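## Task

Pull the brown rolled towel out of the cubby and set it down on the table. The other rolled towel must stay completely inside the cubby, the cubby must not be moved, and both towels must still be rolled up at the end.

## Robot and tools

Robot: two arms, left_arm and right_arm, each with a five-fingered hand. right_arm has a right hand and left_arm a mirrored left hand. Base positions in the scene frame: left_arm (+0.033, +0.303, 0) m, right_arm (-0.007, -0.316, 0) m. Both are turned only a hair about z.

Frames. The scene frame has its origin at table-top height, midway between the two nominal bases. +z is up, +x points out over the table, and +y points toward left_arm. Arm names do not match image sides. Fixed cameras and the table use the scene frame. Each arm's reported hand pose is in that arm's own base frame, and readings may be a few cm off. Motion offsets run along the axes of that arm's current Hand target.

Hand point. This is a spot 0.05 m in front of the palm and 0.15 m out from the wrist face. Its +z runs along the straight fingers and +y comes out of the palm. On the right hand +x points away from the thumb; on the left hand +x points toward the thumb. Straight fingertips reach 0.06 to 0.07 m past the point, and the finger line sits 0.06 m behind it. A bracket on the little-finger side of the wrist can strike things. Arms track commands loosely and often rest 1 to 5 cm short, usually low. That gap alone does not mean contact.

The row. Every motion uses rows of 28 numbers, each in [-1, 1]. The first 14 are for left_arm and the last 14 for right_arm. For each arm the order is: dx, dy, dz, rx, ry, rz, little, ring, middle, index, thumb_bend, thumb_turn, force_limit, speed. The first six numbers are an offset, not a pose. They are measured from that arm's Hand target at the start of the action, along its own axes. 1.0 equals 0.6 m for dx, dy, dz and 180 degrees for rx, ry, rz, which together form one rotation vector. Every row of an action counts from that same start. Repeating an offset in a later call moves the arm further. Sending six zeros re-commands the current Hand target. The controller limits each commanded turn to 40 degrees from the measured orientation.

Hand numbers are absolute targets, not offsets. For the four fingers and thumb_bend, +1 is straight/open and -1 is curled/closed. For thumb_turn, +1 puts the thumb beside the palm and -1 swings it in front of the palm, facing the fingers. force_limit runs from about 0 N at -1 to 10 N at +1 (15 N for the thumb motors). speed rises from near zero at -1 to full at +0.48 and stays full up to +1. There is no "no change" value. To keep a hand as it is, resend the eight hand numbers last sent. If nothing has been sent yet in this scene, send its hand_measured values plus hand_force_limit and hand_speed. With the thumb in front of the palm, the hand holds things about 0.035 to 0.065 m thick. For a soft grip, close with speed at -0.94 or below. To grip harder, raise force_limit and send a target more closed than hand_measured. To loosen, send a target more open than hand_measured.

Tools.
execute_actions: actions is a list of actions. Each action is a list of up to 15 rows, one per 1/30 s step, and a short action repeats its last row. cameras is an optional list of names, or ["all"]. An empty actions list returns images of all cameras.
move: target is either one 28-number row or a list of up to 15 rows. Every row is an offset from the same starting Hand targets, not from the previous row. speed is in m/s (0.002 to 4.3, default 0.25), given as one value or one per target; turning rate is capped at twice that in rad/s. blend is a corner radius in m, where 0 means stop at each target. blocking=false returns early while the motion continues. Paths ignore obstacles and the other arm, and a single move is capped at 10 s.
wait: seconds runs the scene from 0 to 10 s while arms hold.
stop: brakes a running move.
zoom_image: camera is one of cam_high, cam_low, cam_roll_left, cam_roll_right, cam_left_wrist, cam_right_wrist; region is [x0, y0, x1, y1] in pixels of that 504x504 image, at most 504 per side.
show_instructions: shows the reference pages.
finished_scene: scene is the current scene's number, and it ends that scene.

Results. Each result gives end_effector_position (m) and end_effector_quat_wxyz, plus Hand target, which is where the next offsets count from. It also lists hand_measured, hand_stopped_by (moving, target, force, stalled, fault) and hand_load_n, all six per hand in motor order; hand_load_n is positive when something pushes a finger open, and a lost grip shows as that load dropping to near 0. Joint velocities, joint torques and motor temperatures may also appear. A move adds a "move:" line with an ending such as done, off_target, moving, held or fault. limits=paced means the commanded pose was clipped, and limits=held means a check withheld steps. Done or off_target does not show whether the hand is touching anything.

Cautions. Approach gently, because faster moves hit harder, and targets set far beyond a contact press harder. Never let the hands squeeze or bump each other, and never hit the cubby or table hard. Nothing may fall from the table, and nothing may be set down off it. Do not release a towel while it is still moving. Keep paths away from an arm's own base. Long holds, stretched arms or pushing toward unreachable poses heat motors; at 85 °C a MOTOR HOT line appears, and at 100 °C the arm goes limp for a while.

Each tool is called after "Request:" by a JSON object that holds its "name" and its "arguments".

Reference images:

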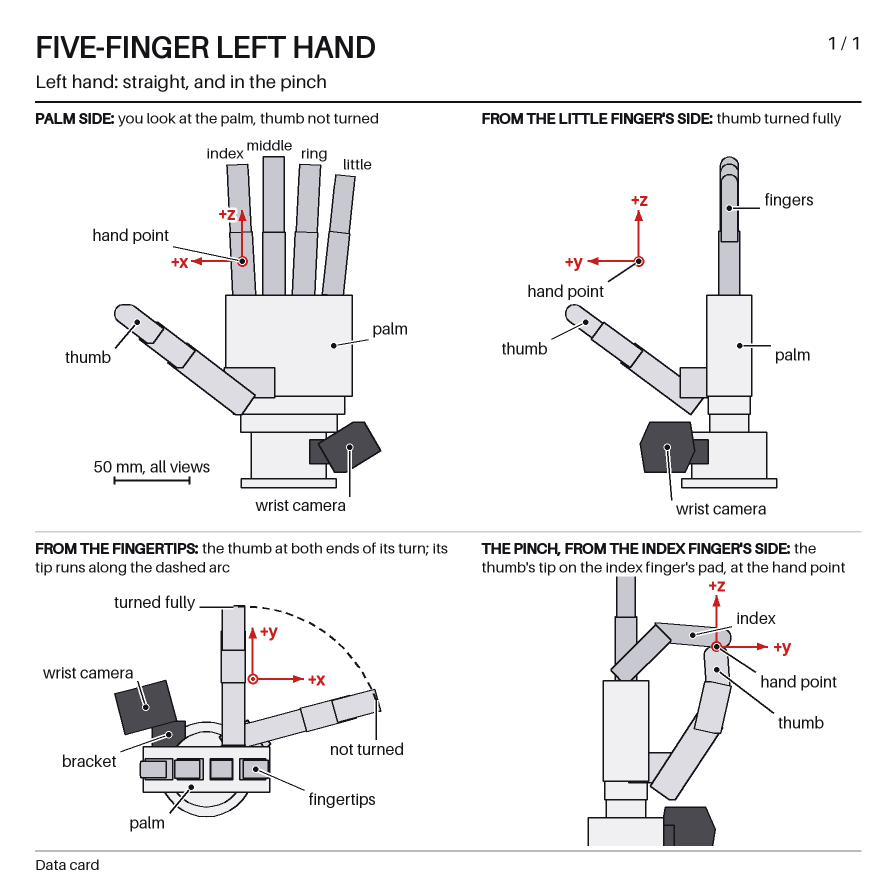

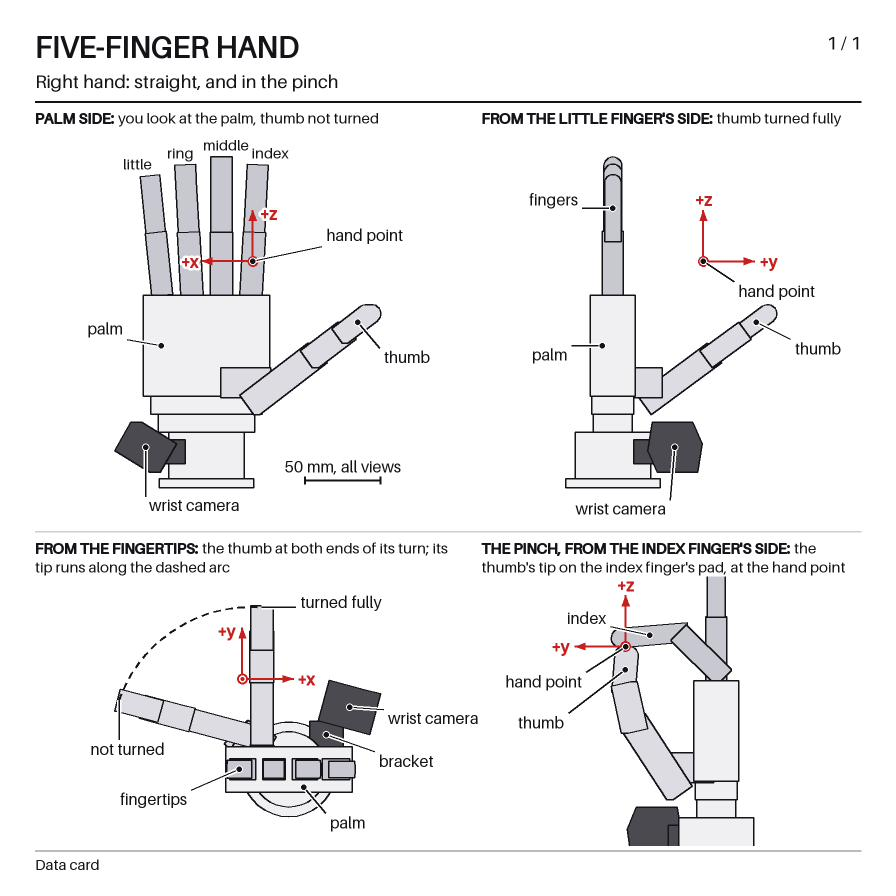

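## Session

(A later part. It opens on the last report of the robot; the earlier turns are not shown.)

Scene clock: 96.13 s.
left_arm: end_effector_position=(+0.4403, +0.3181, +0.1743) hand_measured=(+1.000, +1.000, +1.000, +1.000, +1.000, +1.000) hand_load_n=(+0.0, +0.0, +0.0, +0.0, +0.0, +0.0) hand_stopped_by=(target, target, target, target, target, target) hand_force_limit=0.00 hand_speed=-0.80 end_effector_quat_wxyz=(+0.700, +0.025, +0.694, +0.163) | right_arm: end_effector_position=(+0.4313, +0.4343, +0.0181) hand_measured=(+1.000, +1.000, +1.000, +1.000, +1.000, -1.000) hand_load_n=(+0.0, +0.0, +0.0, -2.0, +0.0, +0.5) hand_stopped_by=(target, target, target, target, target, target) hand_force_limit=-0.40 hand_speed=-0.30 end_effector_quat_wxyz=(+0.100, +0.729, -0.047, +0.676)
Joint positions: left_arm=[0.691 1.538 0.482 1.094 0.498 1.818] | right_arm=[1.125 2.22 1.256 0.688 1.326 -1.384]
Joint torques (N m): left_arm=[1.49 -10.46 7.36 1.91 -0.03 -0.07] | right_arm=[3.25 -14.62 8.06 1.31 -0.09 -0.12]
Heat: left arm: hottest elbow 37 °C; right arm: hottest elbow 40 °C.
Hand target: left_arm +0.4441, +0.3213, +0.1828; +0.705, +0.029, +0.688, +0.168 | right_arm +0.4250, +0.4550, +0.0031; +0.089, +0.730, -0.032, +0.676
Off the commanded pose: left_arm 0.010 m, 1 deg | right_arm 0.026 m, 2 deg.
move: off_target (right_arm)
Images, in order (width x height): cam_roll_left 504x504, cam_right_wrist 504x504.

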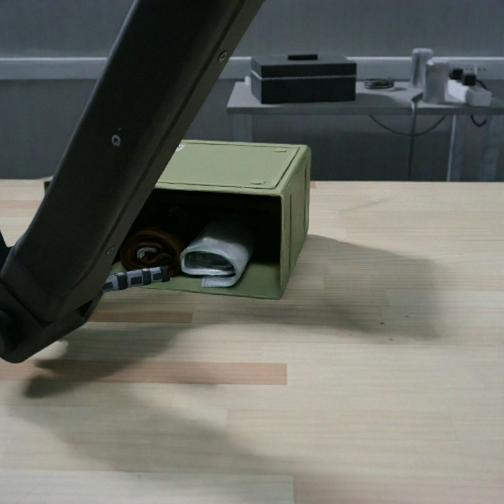

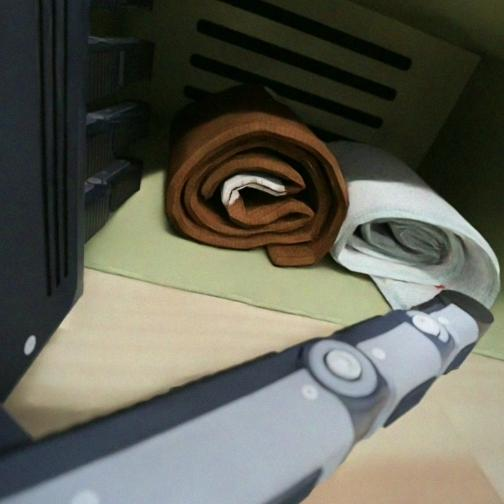

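Request:
{"name": "move", "arguments": {"target": [0,0,0,0,0,0,1,1,1,1,1,1,0,-0.8,0.055,0.0083,0.0052,0,0,0,1,1,1,1,1,-1,-0.4,-0.3], "speed": 0.06, "cameras": ["cam_right_wrist","cam_roll_left"]}}

Scene clock: 104.13 s.
left_arm: end_effector_position=(+0.4403, +0.3181, +0.1743) hand_measured=(+1.000, +1.000, +1.000, +1.000, +1.000, +1.000) hand_load_n=(+0.0, +0.0, -0.5, +0.0, +0.0, +0.0) hand_stopped_by=(target, target, target, target, target, target) hand_force_limit=0.00 hand_speed=-0.80 end_effector_quat_wxyz=(+0.700, +0.025, +0.694, +0.163) | right_arm: end_effector_position=(+0.4329, +0.4377, +0.0259) hand_measured=(+1.000, +1.000, +1.000, +1.000, +1.000, -1.000) hand_load_n=(+0.0, +0.0, +0.0, +0.0, +0.0, +0.0) hand_stopped_by=(target, target, target, target, target, target) hand_force_limit=-0.40 hand_speed=-0.30 end_effector_quat_wxyz=(+0.098, +0.732, -0.036, +0.674)
Joint positions: left_arm=[0.691 1.538 0.482 1.094 0.498 1.818] | right_arm=[1.125 2.203 1.256 0.661 1.308 -1.391]
Joint torques (N m): left_arm=[1.73 -10.11 7.38 1.76 -0.02 -0.11] | right_arm=[2.49 -18.55 7.41 0.83 0.25 -0.18]
Heat: left arm: hottest elbow 37 °C; right arm: hottest elbow 40 °C.
Hand target: left_arm +0.4441, +0.3213, +0.1828; +0.705, +0.029, +0.688, +0.168 | right_arm +0.4299, +0.4520, +0.0361; +0.089, +0.730, -0.032, +0.676
Off the commanded pose: left_arm 0.010 m, 1 deg | right_arm 0.018 m, 1 deg.
move: off_target (right_arm)
Images, in order (width x height): cam_roll_left 504x504, cam_right_wrist 504x504.

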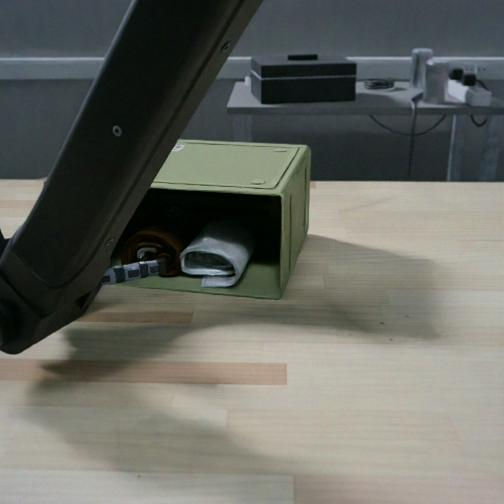

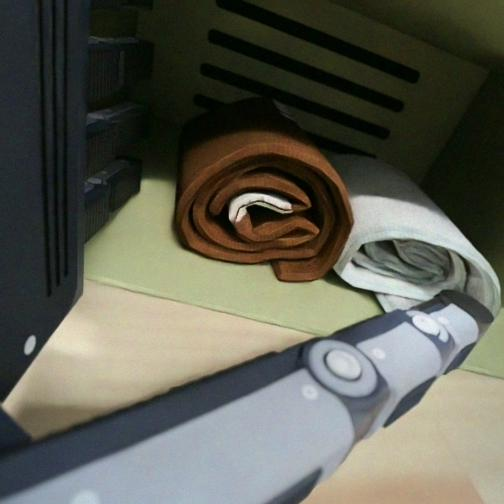

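Request:
{"name": "move", "arguments": {"target": [0,0,0,0,0,0,1,1,1,1,1,1,0,-0.8,0.004,-0.0045,0.0753,0,0,0,1,1,1,1,1,-1,-0.4,-0.3], "speed": 0.06, "cameras": ["cam_right_wrist","cam_roll_left","cam_high"]}}

Scene clock: 107.40 s.
left_arm: end_effector_position=(+0.4403, +0.3181, +0.1743) hand_measured=(+1.000, +1.000, +1.000, +1.000, +1.000, +1.000) hand_load_n=(+0.0, +0.0, +0.0, +0.0, +0.0, +0.0) hand_stopped_by=(target, target, target, target, target, target) hand_force_limit=0.00 hand_speed=-0.80 end_effector_quat_wxyz=(+0.700, +0.025, +0.694, +0.163) | right_arm: end_effector_position=(+0.4627, +0.4384, +0.0318) hand_measured=(+1.000, +1.000, +1.000, +1.000, +1.000, -1.000) hand_load_n=(+0.0, +0.0, +0.0, +0.0, +0.0, +0.5) hand_stopped_by=(target, target, target, target, target, target) hand_force_limit=-0.40 hand_speed=-0.30 end_effector_quat_wxyz=(+0.095, +0.735, -0.021, +0.671)
Joint positions: left_arm=[0.691 1.538 0.482 1.094 0.498 1.818] | right_arm=[1.081 2.208 1.286 0.667 1.24 -1.441]
Joint torques (N m): left_arm=[1.44 -10.17 7.17 1.78 -0.06 -0.03] | right_arm=[0.44 -16.91 9.16 1.69 0.21 -0.21]
Heat: left arm: hottest elbow 37 °C; right arm: hottest elbow 40 °C.
Hand target: left_arm +0.4441, +0.3213, +0.1828; +0.705, +0.029, +0.688, +0.168 | right_arm +0.4749, +0.4470, +0.0351; +0.089, +0.730, -0.032, +0.676
Off the commanded pose: left_arm 0.010 m, 1 deg | right_arm 0.015 m, 2 deg.
move: off_target (right_arm)
Images, in order (width x height): cam_high 504x504, cam_roll_left 504x504, cam_right_wrist 504x504.

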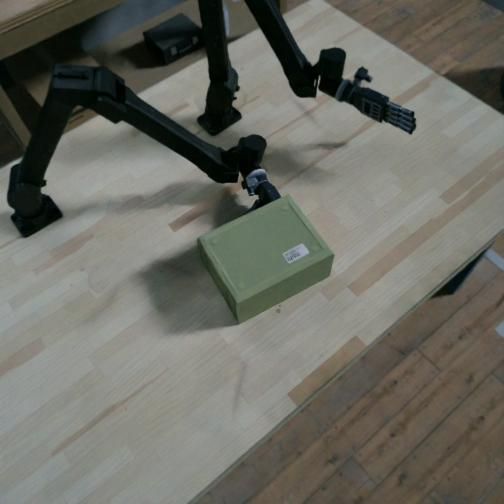

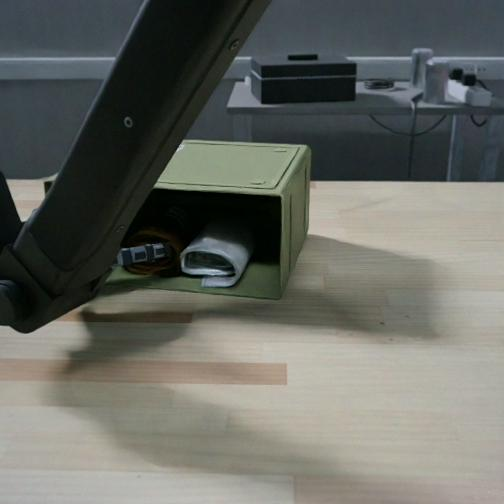

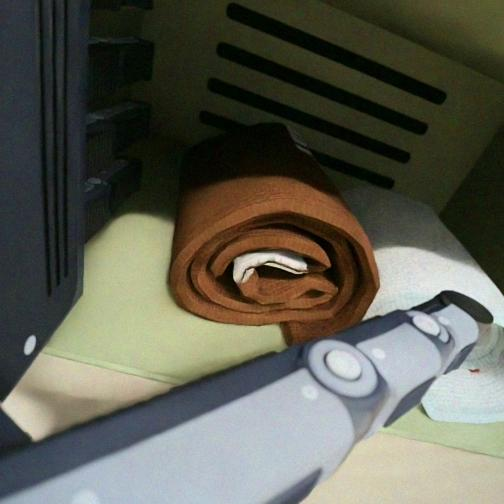

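Request:
{"name": "move", "arguments": {"target": [0,0,0,0,0,0,1,1,1,1,1,1,0,-0.8,-0.002,-0.0088,0.0547,0,0,0,1,1,1,1,1,-1,-0.4,-0.3], "speed": 0.06, "cameras": ["cam_right_wrist","cam_roll_left","cam_high"]}}

Scene clock: 111.73 s.
left_arm: end_effector_position=(+0.4403, +0.3181, +0.1743) hand_measured=(+1.000, +1.000, +1.000, +1.000, +1.000, +1.000) hand_load_n=(+0.0, +0.0, +0.0, +0.0, +0.0, +0.0) hand_stopped_by=(target, target, target, target, target, target) hand_force_limit=0.00 hand_speed=-0.80 end_effector_quat_wxyz=(+0.700, +0.025, +0.694, +0.163) | right_arm: end_effector_position=(+0.4945, +0.4390, +0.0278) hand_measured=(+1.000, +1.000, +1.000, +1.000, +1.000, -1.000) hand_load_n=(+0.0, +0.0, +0.0, +0.0, +0.0, +0.5) hand_stopped_by=(target, target, target, target, target, target) hand_force_limit=-0.40 hand_speed=-0.30 end_effector_quat_wxyz=(+0.094, +0.736, -0.021, +0.670)
Joint positions: left_arm=[0.691 1.538 0.482 1.094 0.498 1.818] | right_arm=[1.036 2.243 1.342 0.673 1.195 -1.468]
Joint torques (N m): left_arm=[1.08 -10.7 7.32 1.81 -0.06 -0.07] | right_arm=[0.32 -17.2 9.37 1.68 0.19 -0.21]
Heat: left arm: hottest elbow 37 °C; right arm: hottest elbow 40 °C.
Hand target: left_arm +0.4441, +0.3213, +0.1828; +0.705, +0.029, +0.688, +0.168 | right_arm +0.5080, +0.4464, +0.0311; +0.089, +0.730, -0.032, +0.676
Off the commanded pose: left_arm 0.010 m, 1 deg | right_arm 0.016 m, 2 deg.
move: off_target (right_arm)
Images, in order (width x height): cam_high 504x504, cam_roll_left 504x504, cam_right_wrist 504x504.

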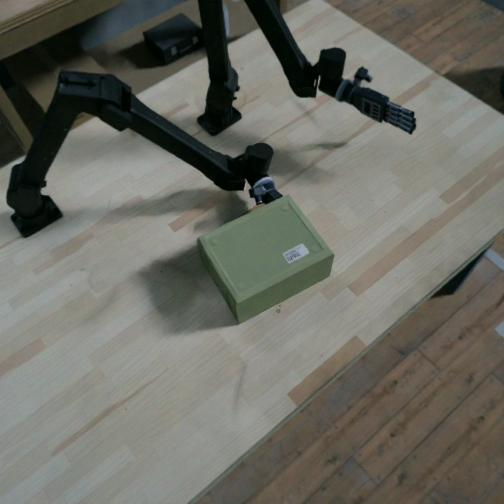

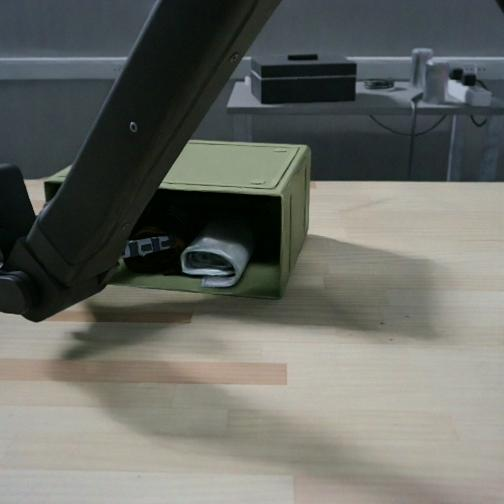

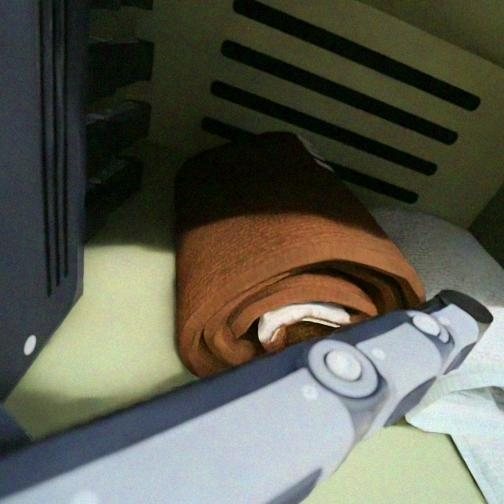

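Request:
{"name": "move", "arguments": {"target": [0,0,0,0,0,0,1,1,1,1,1,1,0,-0.8,-0.0044,0.0032,0.0374,0,0,0,1,1,1,1,1,-1,-0.4,-0.3], "speed": 0.05, "cameras": ["cam_right_wrist","cam_high"]}}

Scene clock: 114.03 s.
left_arm: end_effector_position=(+0.4403, +0.3181, +0.1743) hand_measured=(+1.000, +1.000, +1.000, +1.000, +1.000, +1.000) hand_load_n=(+0.0, +0.0, +0.0, +0.0, +0.0, +0.0) hand_stopped_by=(target, target, target, target, target, target) hand_force_limit=0.00 hand_speed=-0.80 end_effector_quat_wxyz=(+0.700, +0.025, +0.694, +0.163) | right_arm: end_effector_position=(+0.5154, +0.4340, +0.0239) hand_measured=(+1.000, +1.000, +1.000, +1.000, +1.000, -1.000) hand_load_n=(+0.0, +0.0, +0.0, +0.0, +0.0, +0.0) hand_stopped_by=(target, target, target, target, target, target) hand_force_limit=-0.40 hand_speed=-0.30 end_effector_quat_wxyz=(+0.094, +0.736, -0.021, +0.670)
Joint positions: left_arm=[0.691 1.538 0.482 1.094 0.498 1.818] | right_arm=[1.004 2.263 1.366 0.683 1.162 -1.485]
Joint torques (N m): left_arm=[1.26 -10.05 7.23 1.88 -0.05 -0.03] | right_arm=[0.38 -17.38 9.44 1.73 0.17 -0.17]
Heat: left arm: hottest elbow 37 °C; right arm: hottest elbow 41 °C.
Hand target: left_arm +0.4441, +0.3213, +0.1828; +0.705, +0.029, +0.688, +0.168 | right_arm +0.5295, +0.4405, +0.0272; +0.089, +0.730, -0.032, +0.676
Off the commanded pose: left_arm 0.010 m, 1 deg | right_arm 0.016 m, 2 deg.
move: off_target (right_arm)
Images, in order (width x height): cam_high 504x504, cam_right_wrist 504x504.

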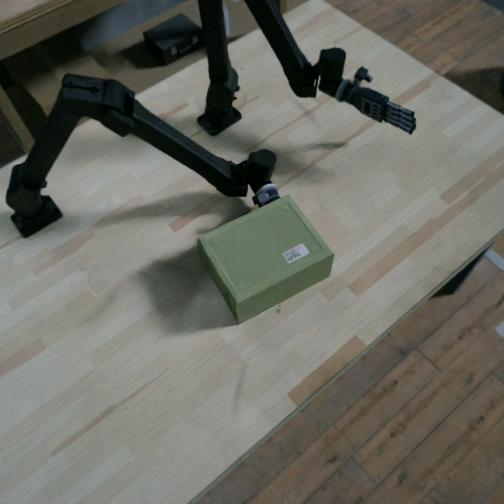

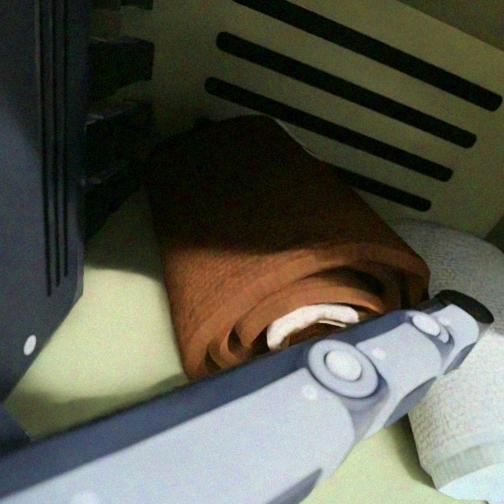

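Request:
{"name": "execute_actions", "arguments": {"actions": [[[0,0,0,0,0,0,1,1,1,1,1,1,0,-0.8,0,0,0,0,0,0,1,1,-0.5,-0.5,-0.5,-1,-0.3,-0.7]],[[0,0,0,0,0,0,1,1,1,1,1,1,0,-0.8,0,0,0,0,0,0,1,1,-0.5,-0.5,-0.5,-1,-0.3,-0.7]],[[0,0,0,0,0,0,1,1,1,1,1,1,0,-0.8,0,0,0,0,0,0,1,1,-0.5,-0.5,-0.5,-1,-0.3,-0.7]]], "cameras": ["cam_right_wrist","cam_high"]}}

Scene clock: 117.33 s.
left_arm: end_effector_position=(+0.4403, +0.3181, +0.1743) hand_measured=(+1.000, +1.000, +1.000, +1.000, +1.000, +1.000) hand_load_n=(+0.0, +0.0, +0.0, +0.0, +0.0, +0.0) hand_stopped_by=(target, target, target, target, target, target) hand_force_limit=0.00 hand_speed=-0.80 end_effector_quat_wxyz=(+0.700, +0.025, +0.694, +0.163) | right_arm: end_effector_position=(+0.5167, +0.4359, +0.0262) hand_measured=(+1.000, +1.000, +0.424, +0.508, +0.778, -1.000) hand_load_n=(+0.0, +0.5, +3.0, +2.0, +6.0, +0.0) hand_stopped_by=(target, target, force, force, force, target) hand_force_limit=-0.30 hand_speed=-0.70 end_effector_quat_wxyz=(+0.093, +0.735, -0.021, +0.671)
Joint positions: left_arm=[0.691 1.538 0.482 1.094 0.498 1.818] | right_arm=[1.004 2.264 1.372 0.685 1.161 -1.49]
Joint torques (N m): left_arm=[0.79 -10.11 7.19 1.84 -0.04 -0.07] | right_arm=[0.32 -17.38 9.1 1.68 0.21 -0.15]
Heat: left arm: hottest elbow 37 °C; right arm: hottest elbow 41 °C.
Hand target: left_arm +0.4441, +0.3213, +0.1828; +0.705, +0.029, +0.688, +0.168 | right_arm +0.5294, +0.4404, +0.0270; +0.089, +0.730, -0.032, +0.676
Off the commanded pose: left_arm 0.010 m, 1 deg | right_arm 0.014 m, 2 deg.
Images, in order (width x height): cam_high 504x504, cam_right_wrist 504x504.

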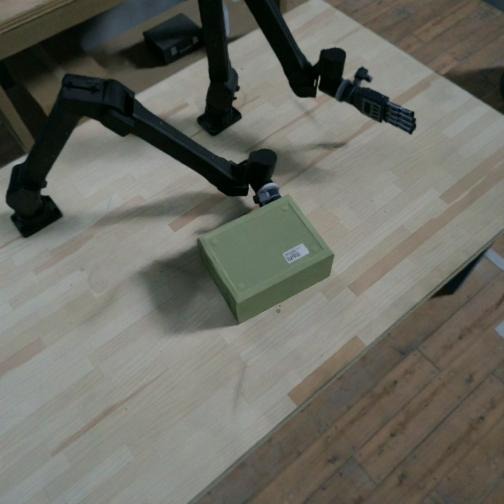

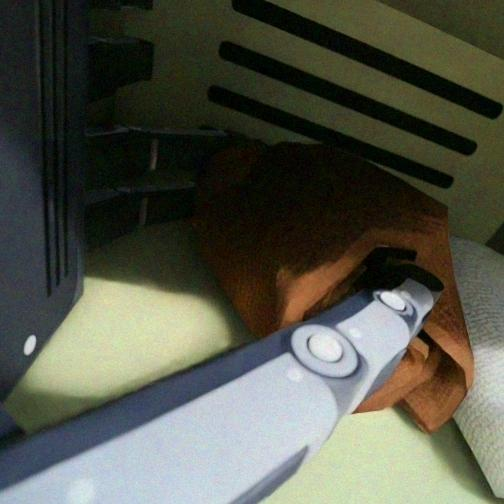

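Request:
{"name": "move", "arguments": {"target": [0,0,0,0,0,0,1,1,1,1,1,1,0,-0.8,-0.0035,0.004,-0.1162,0,0,0,1,1,-0.5,-0.5,-0.5,-1,-0.3,-0.7], "speed": 0.06, "cameras": ["cam_right_wrist","cam_high","cam_roll_left"]}}

Scene clock: 122.50 s.
left_arm: end_effector_position=(+0.4403, +0.3181, +0.1743) hand_measured=(+1.000, +1.000, +1.000, +1.000, +1.000, +1.000) hand_load_n=(+0.0, +0.0, +0.0, +0.0, +0.0, +0.0) hand_stopped_by=(target, target, target, target, target, target) hand_force_limit=0.00 hand_speed=-0.80 end_effector_quat_wxyz=(+0.700, +0.025, +0.694, +0.163) | right_arm: end_effector_position=(+0.4684, +0.4465, +0.0294) hand_measured=(+1.000, +1.000, +0.424, +0.508, +0.778, -1.000) hand_load_n=(+0.0, +0.0, +2.5, +2.5, +5.5, +0.0) hand_stopped_by=(target, target, force, force, force, target) hand_force_limit=-0.30 hand_speed=-0.70 end_effector_quat_wxyz=(+0.096, +0.730, -0.033, +0.676)
Joint positions: left_arm=[0.691 1.538 0.482 1.094 0.498 1.818] | right_arm=[1.08 2.24 1.331 0.685 1.259 -1.454]
Joint torques (N m): left_arm=[1.03 -10.52 7.25 1.96 -0.05 -0.1] | right_arm=[2.32 -19.19 5.35 1.14 0.34 0.05]
Heat: left arm: hottest elbow 37 °C; right arm: hottest elbow 41 °C.
Hand target: left_arm +0.4441, +0.3213, +0.1828; +0.705, +0.029, +0.688, +0.168 | right_arm +0.4605, +0.4500, +0.0302; +0.089, +0.730, -0.032, +0.676
Off the commanded pose: left_arm 0.010 m, 1 deg | right_arm 0.009 m, 1 deg.
move: done
Images, in order (width x height): cam_high 504x504, cam_roll_left 504x504, cam_right_wrist 504x504.

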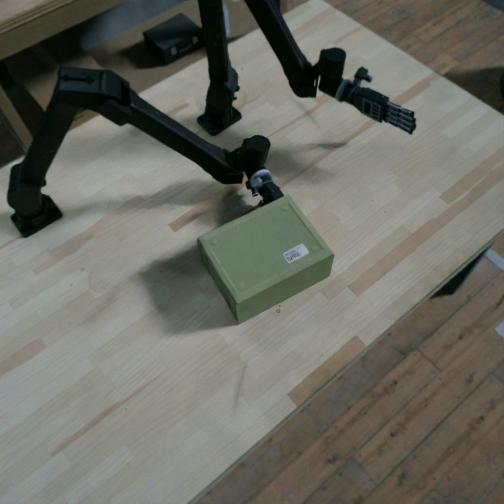

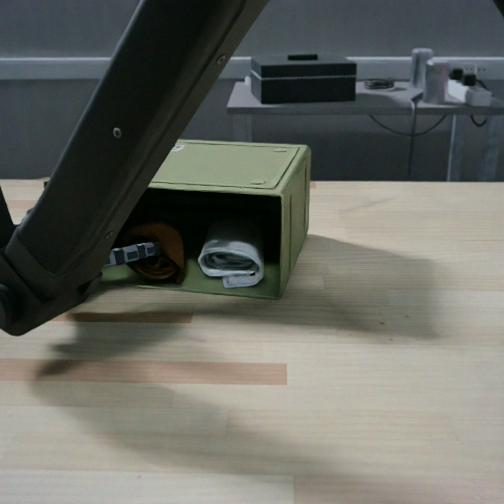

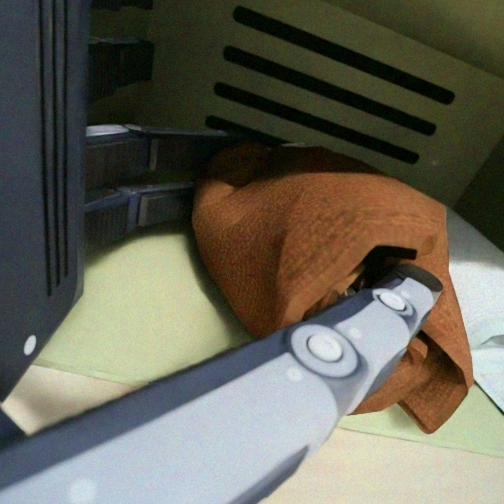

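Request:
{"name": "move", "arguments": {"target": [0,0,0,0,0,0,1,1,1,1,1,1,0,-0.8,0.0025,0.0024,-0.0505,0,0,0,1,1,-0.5,-0.5,-0.5,-1,-0.3,-0.7], "speed": 0.06}}

Request:
{"name": "execute_actions", "arguments": {"actions": [[[0,0,0,0,0,0,1,1,1,1,1,1,0,-0.8,0,0,0,0,0,0,1,1,1,1,1,-1,-0.3,-0.3]],[[0,0,0,0,0,0,1,1,1,1,1,1,0,-0.8,0,0,0,0,0,0,1,1,1,1,1,-1,-0.3,-0.3]]], "cameras": ["cam_right_wrist","cam_high","cam_roll_left"]}}

Scene clock: 125.77 s.
left_arm: end_effector_position=(+0.4403, +0.3181, +0.1743) hand_measured=(+1.000, +1.000, +1.000, +1.000, +1.000, +1.000) hand_load_n=(+0.0, +0.0, +0.0, +0.0, +0.0, +0.0) hand_stopped_by=(target, target, target, target, target, target) hand_force_limit=0.00 hand_speed=-0.80 end_effector_quat_wxyz=(+0.700, +0.025, +0.694, +0.163) | right_arm: end_effector_position=(+0.4372, +0.4526, +0.0322) hand_measured=(+1.000, +1.000, +0.424, +0.508, +0.778, -1.000) hand_load_n=(+0.0, +0.0, +2.0, +2.5, +4.5, +0.0) hand_stopped_by=(target, target, force, force, force, target) hand_force_limit=-0.30 hand_speed=-0.70 end_effector_quat_wxyz=(+0.092, +0.729, -0.035, +0.677)
Joint positions: left_arm=[0.691 1.538 0.482 1.094 0.498 1.818] | right_arm=[1.13 2.214 1.297 0.662 1.304 -1.412]
Joint torques (N m): left_arm=[1.26 -10.52 7.28 1.94 -0.05 -0.08] | right_arm=[2.08 -19.19 5.33 0.81 0.37 0.01]
Heat: left arm: hottest elbow 37 °C; right arm: hottest elbow 41 °C.
Hand target: left_arm +0.4441, +0.3213, +0.1828; +0.705, +0.029, +0.688, +0.168 | right_arm +0.4306, +0.4540, +0.0339; +0.089, +0.730, -0.032, +0.676
Off the commanded pose: left_arm 0.010 m, 1 deg | right_arm 0.007 m, 0 deg.
move: done

Scene clock: 126.97 s.
left_arm: end_effector_position=(+0.4403, +0.3181, +0.1743) hand_measured=(+1.000, +1.000, +1.000, +1.000, +1.000, +1.000) hand_load_n=(+0.0, +0.0, +0.0, +0.0, +0.0, +0.0) hand_stopped_by=(target, target, target, target, target, target) hand_force_limit=0.00 hand_speed=-0.80 end_effector_quat_wxyz=(+0.700, +0.025, +0.694, +0.163) | right_arm: end_effector_position=(+0.4372, +0.4525, +0.0331) hand_measured=(+1.000, +1.000, +1.000, +1.000, +1.000, -1.000) hand_load_n=(+0.0, +0.0, +0.0, +0.0, +0.0, +0.0) hand_stopped_by=(target, target, target, target, target, target) hand_force_limit=-0.30 hand_speed=-0.30 end_effector_quat_wxyz=(+0.092, +0.729, -0.035, +0.677)
Joint positions: left_arm=[0.691 1.538 0.482 1.094 0.498 1.818] | right_arm=[1.13 2.213 1.297 0.661 1.305 -1.411]
Joint torques (N m): left_arm=[1.26 -9.82 7.35 1.89 -0.06 -0.07] | right_arm=[2.14 -19.08 5.37 0.8 0.36 0.01]
Heat: left arm: hottest elbow 37 °C; right arm: hottest elbow 41 °C.
Hand target: left_arm +0.4441, +0.3213, +0.1828; +0.705, +0.029, +0.688, +0.168 | right_arm +0.4306, +0.4540, +0.0339; +0.089, +0.730, -0.032, +0.676
Off the commanded pose: left_arm 0.010 m, 1 deg | right_arm 0.007 m, 1 deg.
Images, in order (width x height): cam_high 504x504, cam_roll_left 504x504, cam_right_wrist 504x504.

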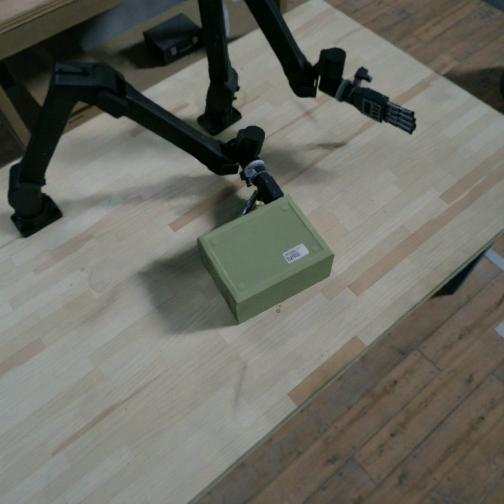

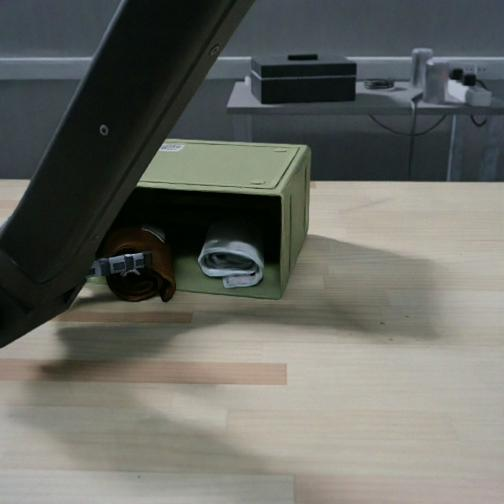

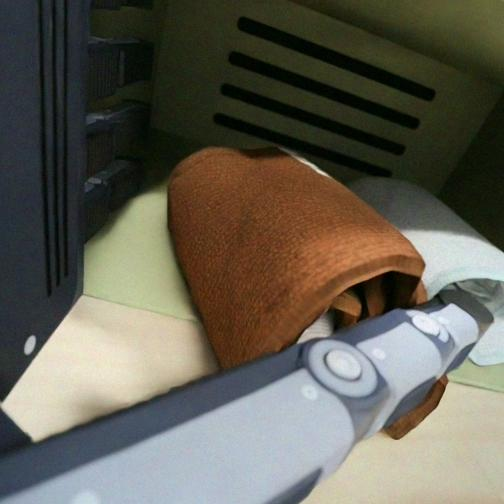

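Request:
{"name": "move", "arguments": {"target": [0,0,0,0,0,0,1,1,1,1,1,1,0,-0.8,-0.0299,0.0285,0.0132,0,0,0,1,1,1,1,1,-1,-0.3,-0.3], "speed": 0.06, "cameras": ["cam_right_wrist"]}}

Scene clock: 132.00 s.
left_arm: end_effector_position=(+0.4403, +0.3181, +0.1743) hand_measured=(+1.000, +1.000, +1.000, +1.000, +1.000, +1.000) hand_load_n=(+0.0, +0.0, +0.0, +0.0, +0.0, +0.0) hand_stopped_by=(target, target, target, target, target, target) hand_force_limit=0.00 hand_speed=-0.80 end_effector_quat_wxyz=(+0.700, +0.025, +0.694, +0.163) | right_arm: end_effector_position=(+0.4318, +0.4410, +0.0214) hand_measured=(+1.000, +1.000, +1.000, +1.000, +1.000, -1.000) hand_load_n=(+0.0, +0.0, +0.0, +0.0, +0.0, +0.5) hand_stopped_by=(target, target, target, target, target, target) hand_force_limit=-0.30 hand_speed=-0.30 end_effector_quat_wxyz=(+0.086, +0.731, -0.031, +0.677)
Joint positions: left_arm=[0.691 1.538 0.482 1.094 0.498 1.818] | right_arm=[1.13 2.212 1.246 0.713 1.29 -1.411]
Joint torques (N m): left_arm=[1.14 -9.7 7.31 1.95 -0.05 -0.09] | right_arm=[0.44 -17.61 5.08 1.58 0.22 -0.12]
Heat: left arm: hottest elbow 37 °C; right arm: hottest elbow 41 °C.
Hand target: left_arm +0.4441, +0.3213, +0.1828; +0.705, +0.029, +0.688, +0.168 | right_arm +0.4340, +0.4344, +0.0169; +0.089, +0.730, -0.032, +0.676
Off the commanded pose: left_arm 0.010 m, 1 deg | right_arm 0.008 m, 0 deg.
move: done
Images, in order (width x height): cam_right_wrist 504x504.

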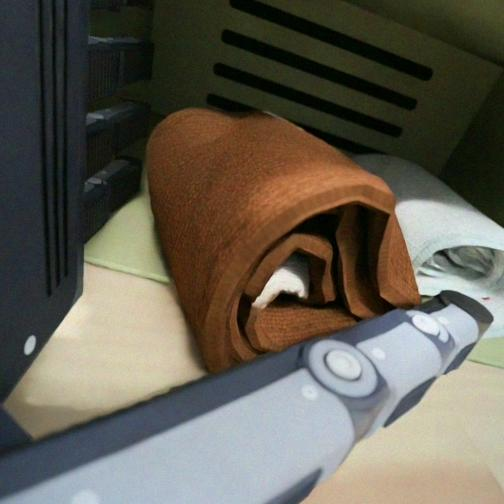

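Request:
{"name": "move", "arguments": {"target": [0,0,0,0,0,0,1,1,1,1,1,1,0,-0.8,0.0036,0.0185,0.0028,0.0442,0.0039,-0.0031,1,1,1,1,1,-1,-0.3,-0.3], "speed": 0.08, "cameras": ["cam_right_wrist"]}}

Scene clock: 135.73 s.
left_arm: end_effector_position=(+0.4403, +0.3181, +0.1743) hand_measured=(+1.000, +1.000, +1.000, +1.000, +1.000, +1.000) hand_load_n=(+0.0, +0.0, +0.0, +0.0, +0.0, +0.0) hand_stopped_by=(target, target, target, target, target, target) hand_force_limit=0.00 hand_speed=-0.80 end_effector_quat_wxyz=(+0.700, +0.025, +0.694, +0.163) | right_arm: end_effector_position=(+0.4283, +0.4333, +0.0187) hand_measured=(+1.000, +1.000, +1.000, +1.000, +1.000, -1.000) hand_load_n=(+0.0, +0.0, +0.0, +0.0, +0.0, +0.5) hand_stopped_by=(target, target, target, target, target, target) hand_force_limit=-0.30 hand_speed=-0.30 end_effector_quat_wxyz=(+0.035, +0.732, +0.022, +0.680)
Joint positions: left_arm=[0.691 1.538 0.482 1.094 0.498 1.818] | right_arm=[1.128 2.174 1.118 0.881 1.144 -1.492]
Joint torques (N m): left_arm=[1.55 -9.93 7.31 1.91 -0.06 -0.06] | right_arm=[0.03 -17.26 4.51 1.76 0.17 -0.21]
Heat: left arm: hottest elbow 37 °C; right arm: hottest elbow 40 °C.
Hand target: left_arm +0.4441, +0.3213, +0.1828; +0.705, +0.029, +0.688, +0.168 | right_arm +0.4340, +0.4233, +0.0198; +0.042, +0.731, +0.019, +0.681
Off the commanded pose: left_arm 0.010 m, 1 deg | right_arm 0.011 m, 1 deg.
move: off_target (right_arm)
Images, in order (width x height): cam_right_wrist 504x504.

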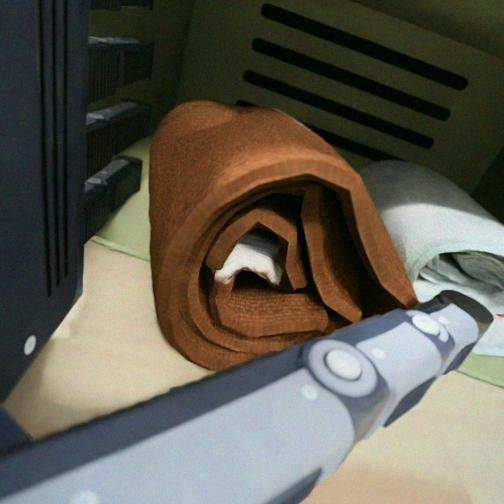

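Request:
{"name": "move", "arguments": {"target": [0,0,0,0,0,0,1,1,1,1,1,1,0,-0.8,0.0179,0.0015,0.0656,0,0,0,1,1,1,1,1,-1,-0.3,-0.3], "speed": 0.06, "cameras": ["cam_right_wrist","cam_roll_left","cam_high"]}}

Scene clock: 139.00 s.
left_arm: end_effector_position=(+0.4403, +0.3181, +0.1743) hand_measured=(+1.000, +1.000, +1.000, +1.000, +1.000, +1.000) hand_load_n=(+0.0, +0.0, +0.0, +0.0, +0.0, +0.0) hand_stopped_by=(target, target, target, target, target, target) hand_force_limit=0.00 hand_speed=-0.80 end_effector_quat_wxyz=(+0.700, +0.025, +0.694, +0.163) | right_arm: end_effector_position=(+0.4603, +0.4175, +0.0199) hand_measured=(+1.000, +1.000, +1.000, +1.000, +1.000, -1.000) hand_load_n=(+0.0, +0.0, +0.0, +0.0, +0.0, +0.5) hand_stopped_by=(target, target, target, target, target, target) hand_force_limit=-0.30 hand_speed=-0.30 end_effector_quat_wxyz=(+0.040, +0.734, +0.027, +0.677)
Joint positions: left_arm=[0.691 1.538 0.482 1.094 0.498 1.818] | right_arm=[1.063 2.172 1.121 0.881 1.079 -1.516]
Joint torques (N m): left_arm=[1.79 -9.93 7.3 1.88 -0.07 -0.07] | right_arm=[-0.03 -16.56 7.97 0.96 0.17 -0.19]
Heat: left arm: hottest elbow 37 °C; right arm: hottest elbow 40 °C.
Hand target: left_arm +0.4441, +0.3213, +0.1828; +0.705, +0.029, +0.688, +0.168 | right_arm +0.4740, +0.4220, +0.0280; +0.042, +0.731, +0.019, +0.681
Off the commanded pose: left_arm 0.010 m, 1 deg | right_arm 0.016 m, 1 deg.
move: off_target (right_arm)
Images, in order (width x height): cam_high 504x504, cam_roll_left 504x504, cam_right_wrist 504x504.

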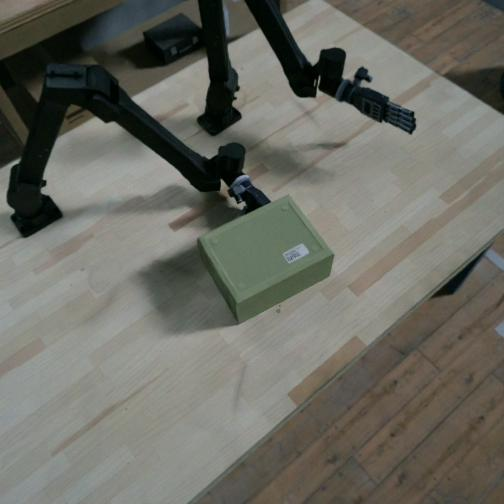

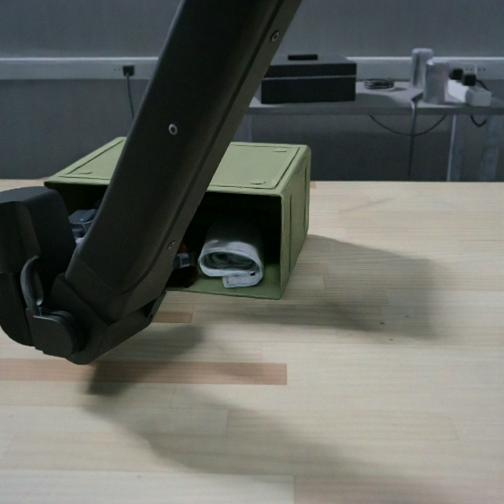

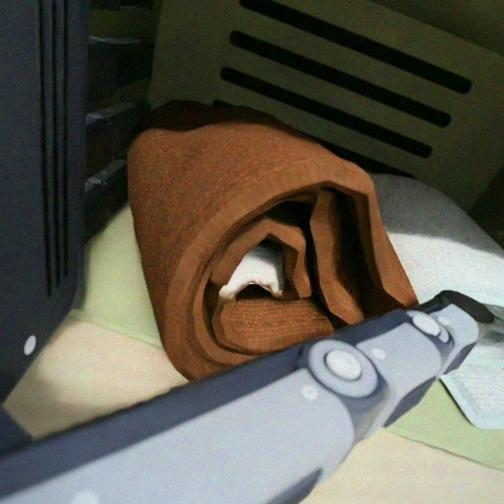

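Request:
{"name": "move", "arguments": {"target": [0,0,0,0,0,0,1,1,1,1,1,1,0,-0.8,-0.0027,0.0236,-0.0091,0.0663,0.0058,-0.0046,1,1,1,1,1,-1,-0.3,-0.3], "speed": 0.08, "cameras": ["cam_right_wrist","cam_high"]}}

Scene clock: 147.63 s.
left_arm: end_effector_position=(+0.4403, +0.3181, +0.1743) hand_measured=(+1.000, +1.000, +1.000, +1.000, +1.000, +1.000) hand_load_n=(+0.0, +0.0, +0.0, +0.0, +0.0, +0.0) hand_stopped_by=(target, target, target, target, target, target) hand_force_limit=0.00 hand_speed=-0.80 end_effector_quat_wxyz=(+0.700, +0.025, +0.694, +0.163) | right_arm: end_effector_position=(+0.4624, +0.4175, +0.0232) hand_measured=(+1.000, +1.000, +1.000, +1.000, +1.000, -1.000) hand_load_n=(+0.0, +0.0, +0.0, +0.0, +0.0, +0.5) hand_stopped_by=(target, target, target, target, target, target) hand_force_limit=-0.30 hand_speed=-0.30 end_effector_quat_wxyz=(-0.035, +0.727, +0.100, +0.678)
Joint positions: left_arm=[0.691 1.538 0.482 1.094 0.498 1.818] | right_arm=[1.037 2.121 0.993 1.009 0.846 -1.568]
Joint torques (N m): left_arm=[1.38 -10.23 7.27 2.04 -0.05 -0.05] | right_arm=[0.03 -16.62 4.31 1.95 0.11 -0.21]
Heat: left arm: hottest elbow 37 °C; right arm: hottest elbow 40 °C.
Hand target: left_arm +0.4441, +0.3213, +0.1828; +0.705, +0.029, +0.688, +0.168 | right_arm +0.4680, +0.4080, +0.0280; -0.030, +0.725, +0.095, +0.682
Off the commanded pose: left_arm 0.010 m, 1 deg | right_arm 0.012 m, 1 deg.
move: off_target (right_arm)
Images, in order (width x height): cam_high 504x504, cam_right_wrist 504x504.

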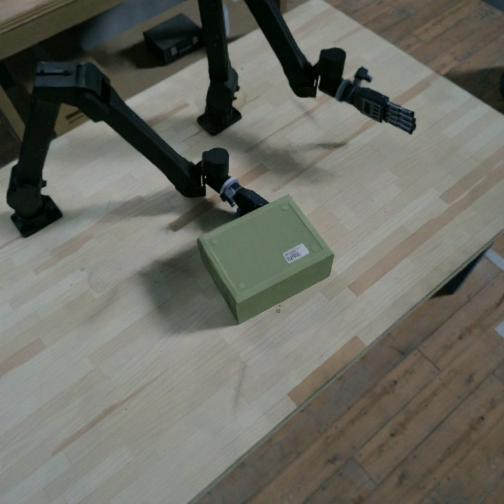

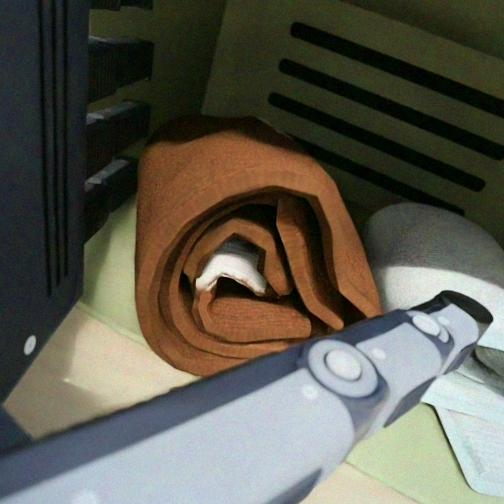

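Request:
{"name": "move", "arguments": {"target": [0,0,0,0,0,0,1,1,1,1,1,1,0,-0.8,0.0068,-0.0187,0.0642,0.0276,0.0024,-0.0019,1,1,1,1,1,-1,-0.3,-0.3], "speed": 0.06, "cameras": ["cam_right_wrist","cam_high"]}}

Scene clock: 152.00 s.
left_arm: end_effector_position=(+0.4403, +0.3181, +0.1743) hand_measured=(+1.000, +1.000, +1.000, +1.000, +1.000, +1.000) hand_load_n=(+0.0, +0.0, +0.0, +0.0, +0.0, +0.0) hand_stopped_by=(target, target, target, target, target, target) hand_force_limit=0.00 hand_speed=-0.80 end_effector_quat_wxyz=(+0.700, +0.025, +0.694, +0.163) | right_arm: end_effector_position=(+0.4897, +0.4220, +0.0244) hand_measured=(+1.000, +1.000, +1.000, +1.000, +1.000, -1.000) hand_load_n=(+0.0, +0.0, +0.0, +0.0, +0.0, +0.0) hand_stopped_by=(target, target, target, target, target, target) hand_force_limit=-0.30 hand_speed=-0.30 end_effector_quat_wxyz=(-0.063, +0.724, +0.132, +0.674)
Joint positions: left_arm=[0.691 1.538 0.482 1.094 0.498 1.818] | right_arm=[0.981 2.121 1.002 1.009 0.705 -1.587]
Joint torques (N m): left_arm=[1.85 -9.93 7.39 1.81 -0.05 -0.04] | right_arm=[0.15 -15.03 7.8 1.32 0.09 -0.19]
Heat: left arm: hottest elbow 37 °C; right arm: hottest elbow 40 °C.
Hand target: left_arm +0.4441, +0.3213, +0.1828; +0.705, +0.029, +0.688, +0.168 | right_arm +0.5039, +0.4261, +0.0283; -0.060, +0.720, +0.127, +0.680
Off the commanded pose: left_arm 0.010 m, 1 deg | right_arm 0.015 m, 1 deg.
move: off_target (right_arm)
Images, in order (width x height): cam_high 504x504, cam_right_wrist 504x504.

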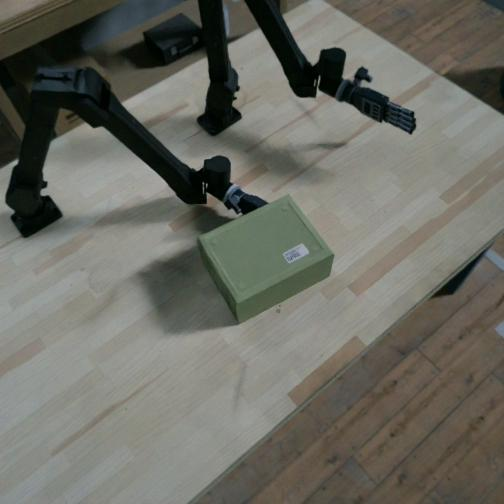

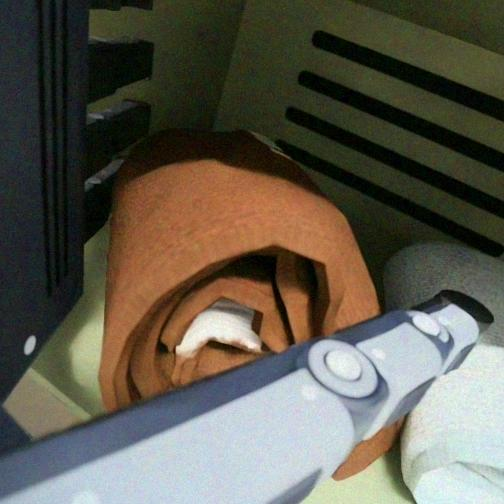

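Request:
{"name": "move", "arguments": {"target": [0,0,0,0,0,0,1,1,1,1,1,1,0,-0.8,0.002,0.0001,0.03,0,0,0,1,1,1,1,1,-1,-0.3,-0.3], "speed": 0.06, "cameras": ["cam_right_wrist","cam_high"]}}

Scene clock: 154.47 s.
left_arm: end_effector_position=(+0.4403, +0.3181, +0.1743) hand_measured=(+1.000, +1.000, +1.000, +1.000, +1.000, +1.000) hand_load_n=(+0.0, +0.0, +0.0, +0.0, +0.0, +0.0) hand_stopped_by=(target, target, target, target, target, target) hand_force_limit=0.00 hand_speed=-0.80 end_effector_quat_wxyz=(+0.700, +0.025, +0.694, +0.163) | right_arm: end_effector_position=(+0.5071, +0.4271, +0.0271) hand_measured=(+1.000, +1.000, +1.000, +1.000, +1.000, -1.000) hand_load_n=(+0.0, +0.0, +0.0, +0.0, +0.0, +0.0) hand_stopped_by=(target, target, target, target, target, target) hand_force_limit=-0.30 hand_speed=-0.30 end_effector_quat_wxyz=(-0.065, +0.722, +0.130, +0.676)
Joint positions: left_arm=[0.691 1.538 0.482 1.094 0.498 1.818] | right_arm=[0.96 2.135 1.045 0.99 0.683 -1.59]
Joint torques (N m): left_arm=[1.79 -9.88 7.3 1.96 -0.02 -0.06] | right_arm=[0.09 -15.03 8.09 1.14 0.08 -0.2]
Heat: left arm: hottest elbow 37 °C; right arm: hottest elbow 40 °C.
Hand target: left_arm +0.4441, +0.3213, +0.1828; +0.705, +0.029, +0.688, +0.168 | right_arm +0.5215, +0.4308, +0.0284; -0.060, +0.720, +0.127, +0.680
Off the commanded pose: left_arm 0.010 m, 1 deg | right_arm 0.015 m, 1 deg.
move: off_target (right_arm)
Images, in order (width x height): cam_high 504x504, cam_right_wrist 504x504.

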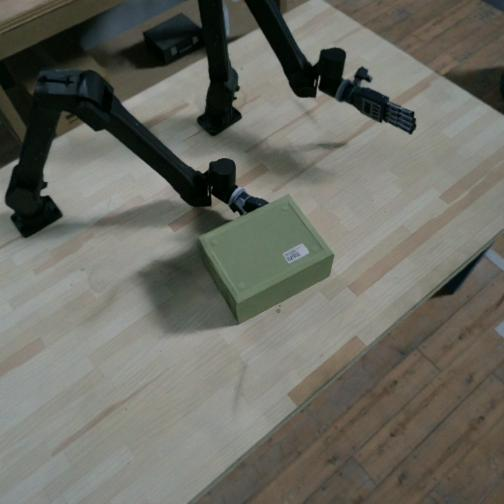

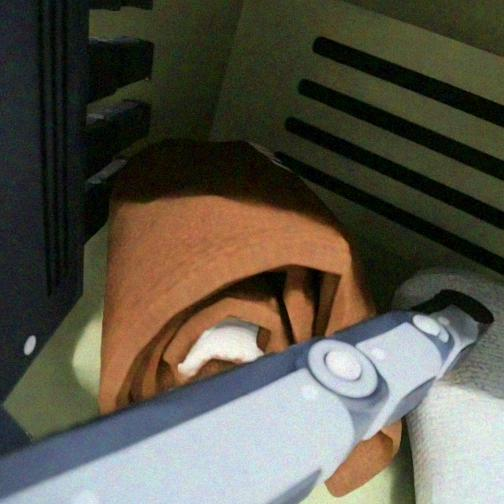

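Request:
{"name": "execute_actions", "arguments": {"actions": [[[0,0,0,0,0,0,1,1,1,1,1,1,0,-0.8,0,0,0,0,0,0,1,1,-0.5,-0.5,-0.5,-1,-0.3,-0.7]],[[0,0,0,0,0,0,1,1,1,1,1,1,0,-0.8,0,0,0,0,0,0,1,1,-0.5,-0.5,-0.5,-1,-0.3,-0.7]],[[0,0,0,0,0,0,1,1,1,1,1,1,0,-0.8,0,0,0,0,0,0,1,1,-0.5,-0.5,-0.5,-1,-0.3,-0.7]]], "cameras": ["cam_right_wrist"]}}

Request:
{"name": "zoom_image", "arguments": {"camera": "cam_right_wrist", "region": [80, 100, 504, 504]}}

Scene clock: 157.47 s.
left_arm: end_effector_position=(+0.4403, +0.3181, +0.1743) hand_measured=(+1.000, +1.000, +1.000, +1.000, +1.000, +1.000) hand_load_n=(+0.0, +0.0, +0.0, +0.0, +0.0, +0.0) hand_stopped_by=(target, target, target, target, target, target) hand_force_limit=0.00 hand_speed=-0.80 end_effector_quat_wxyz=(+0.700, +0.025, +0.694, +0.163) | right_arm: end_effector_position=(+0.5085, +0.4291, +0.0296) hand_measured=(+1.000, +1.000, +0.312, +0.534, +0.590, -1.000) hand_load_n=(+0.0, +0.0, +3.0, +2.0, +5.5, -0.5) hand_stopped_by=(target, target, force, force, force, target) hand_force_limit=-0.30 hand_speed=-0.70 end_effector_quat_wxyz=(-0.065, +0.721, +0.131, +0.678)
Joint positions: left_arm=[0.691 1.538 0.482 1.094 0.498 1.818] | right_arm=[0.96 2.135 1.051 0.99 0.682 -1.595]
Joint torques (N m): left_arm=[1.61 -10.23 7.35 2 -0.05 -0.05] | right_arm=[0.15 -15.03 7.76 1.17 0.11 -0.16]
Heat: left arm: hottest elbow 37 °C; right arm: hottest elbow 40 °C.
Hand target: left_arm +0.4441, +0.3213, +0.1828; +0.705, +0.029, +0.688, +0.168 | right_arm +0.5214, +0.4308, +0.0284; -0.060, +0.720, +0.127, +0.680
Off the commanded pose: left_arm 0.010 m, 1 deg | right_arm 0.013 m, 1 deg.
Images, in order (width x height): cam_right_wrist 504x504.

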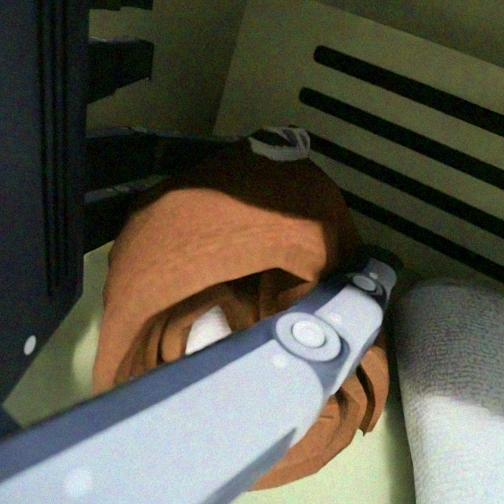

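Scaled by 1.189.

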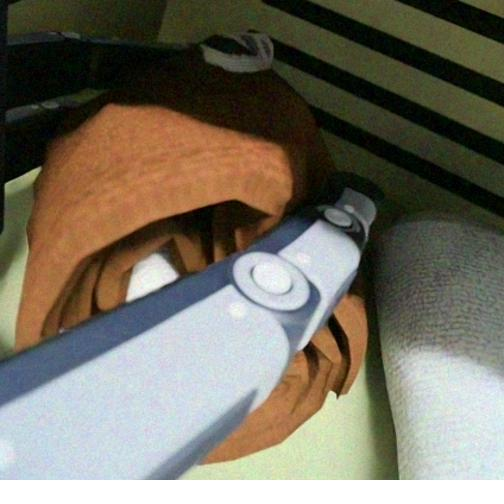

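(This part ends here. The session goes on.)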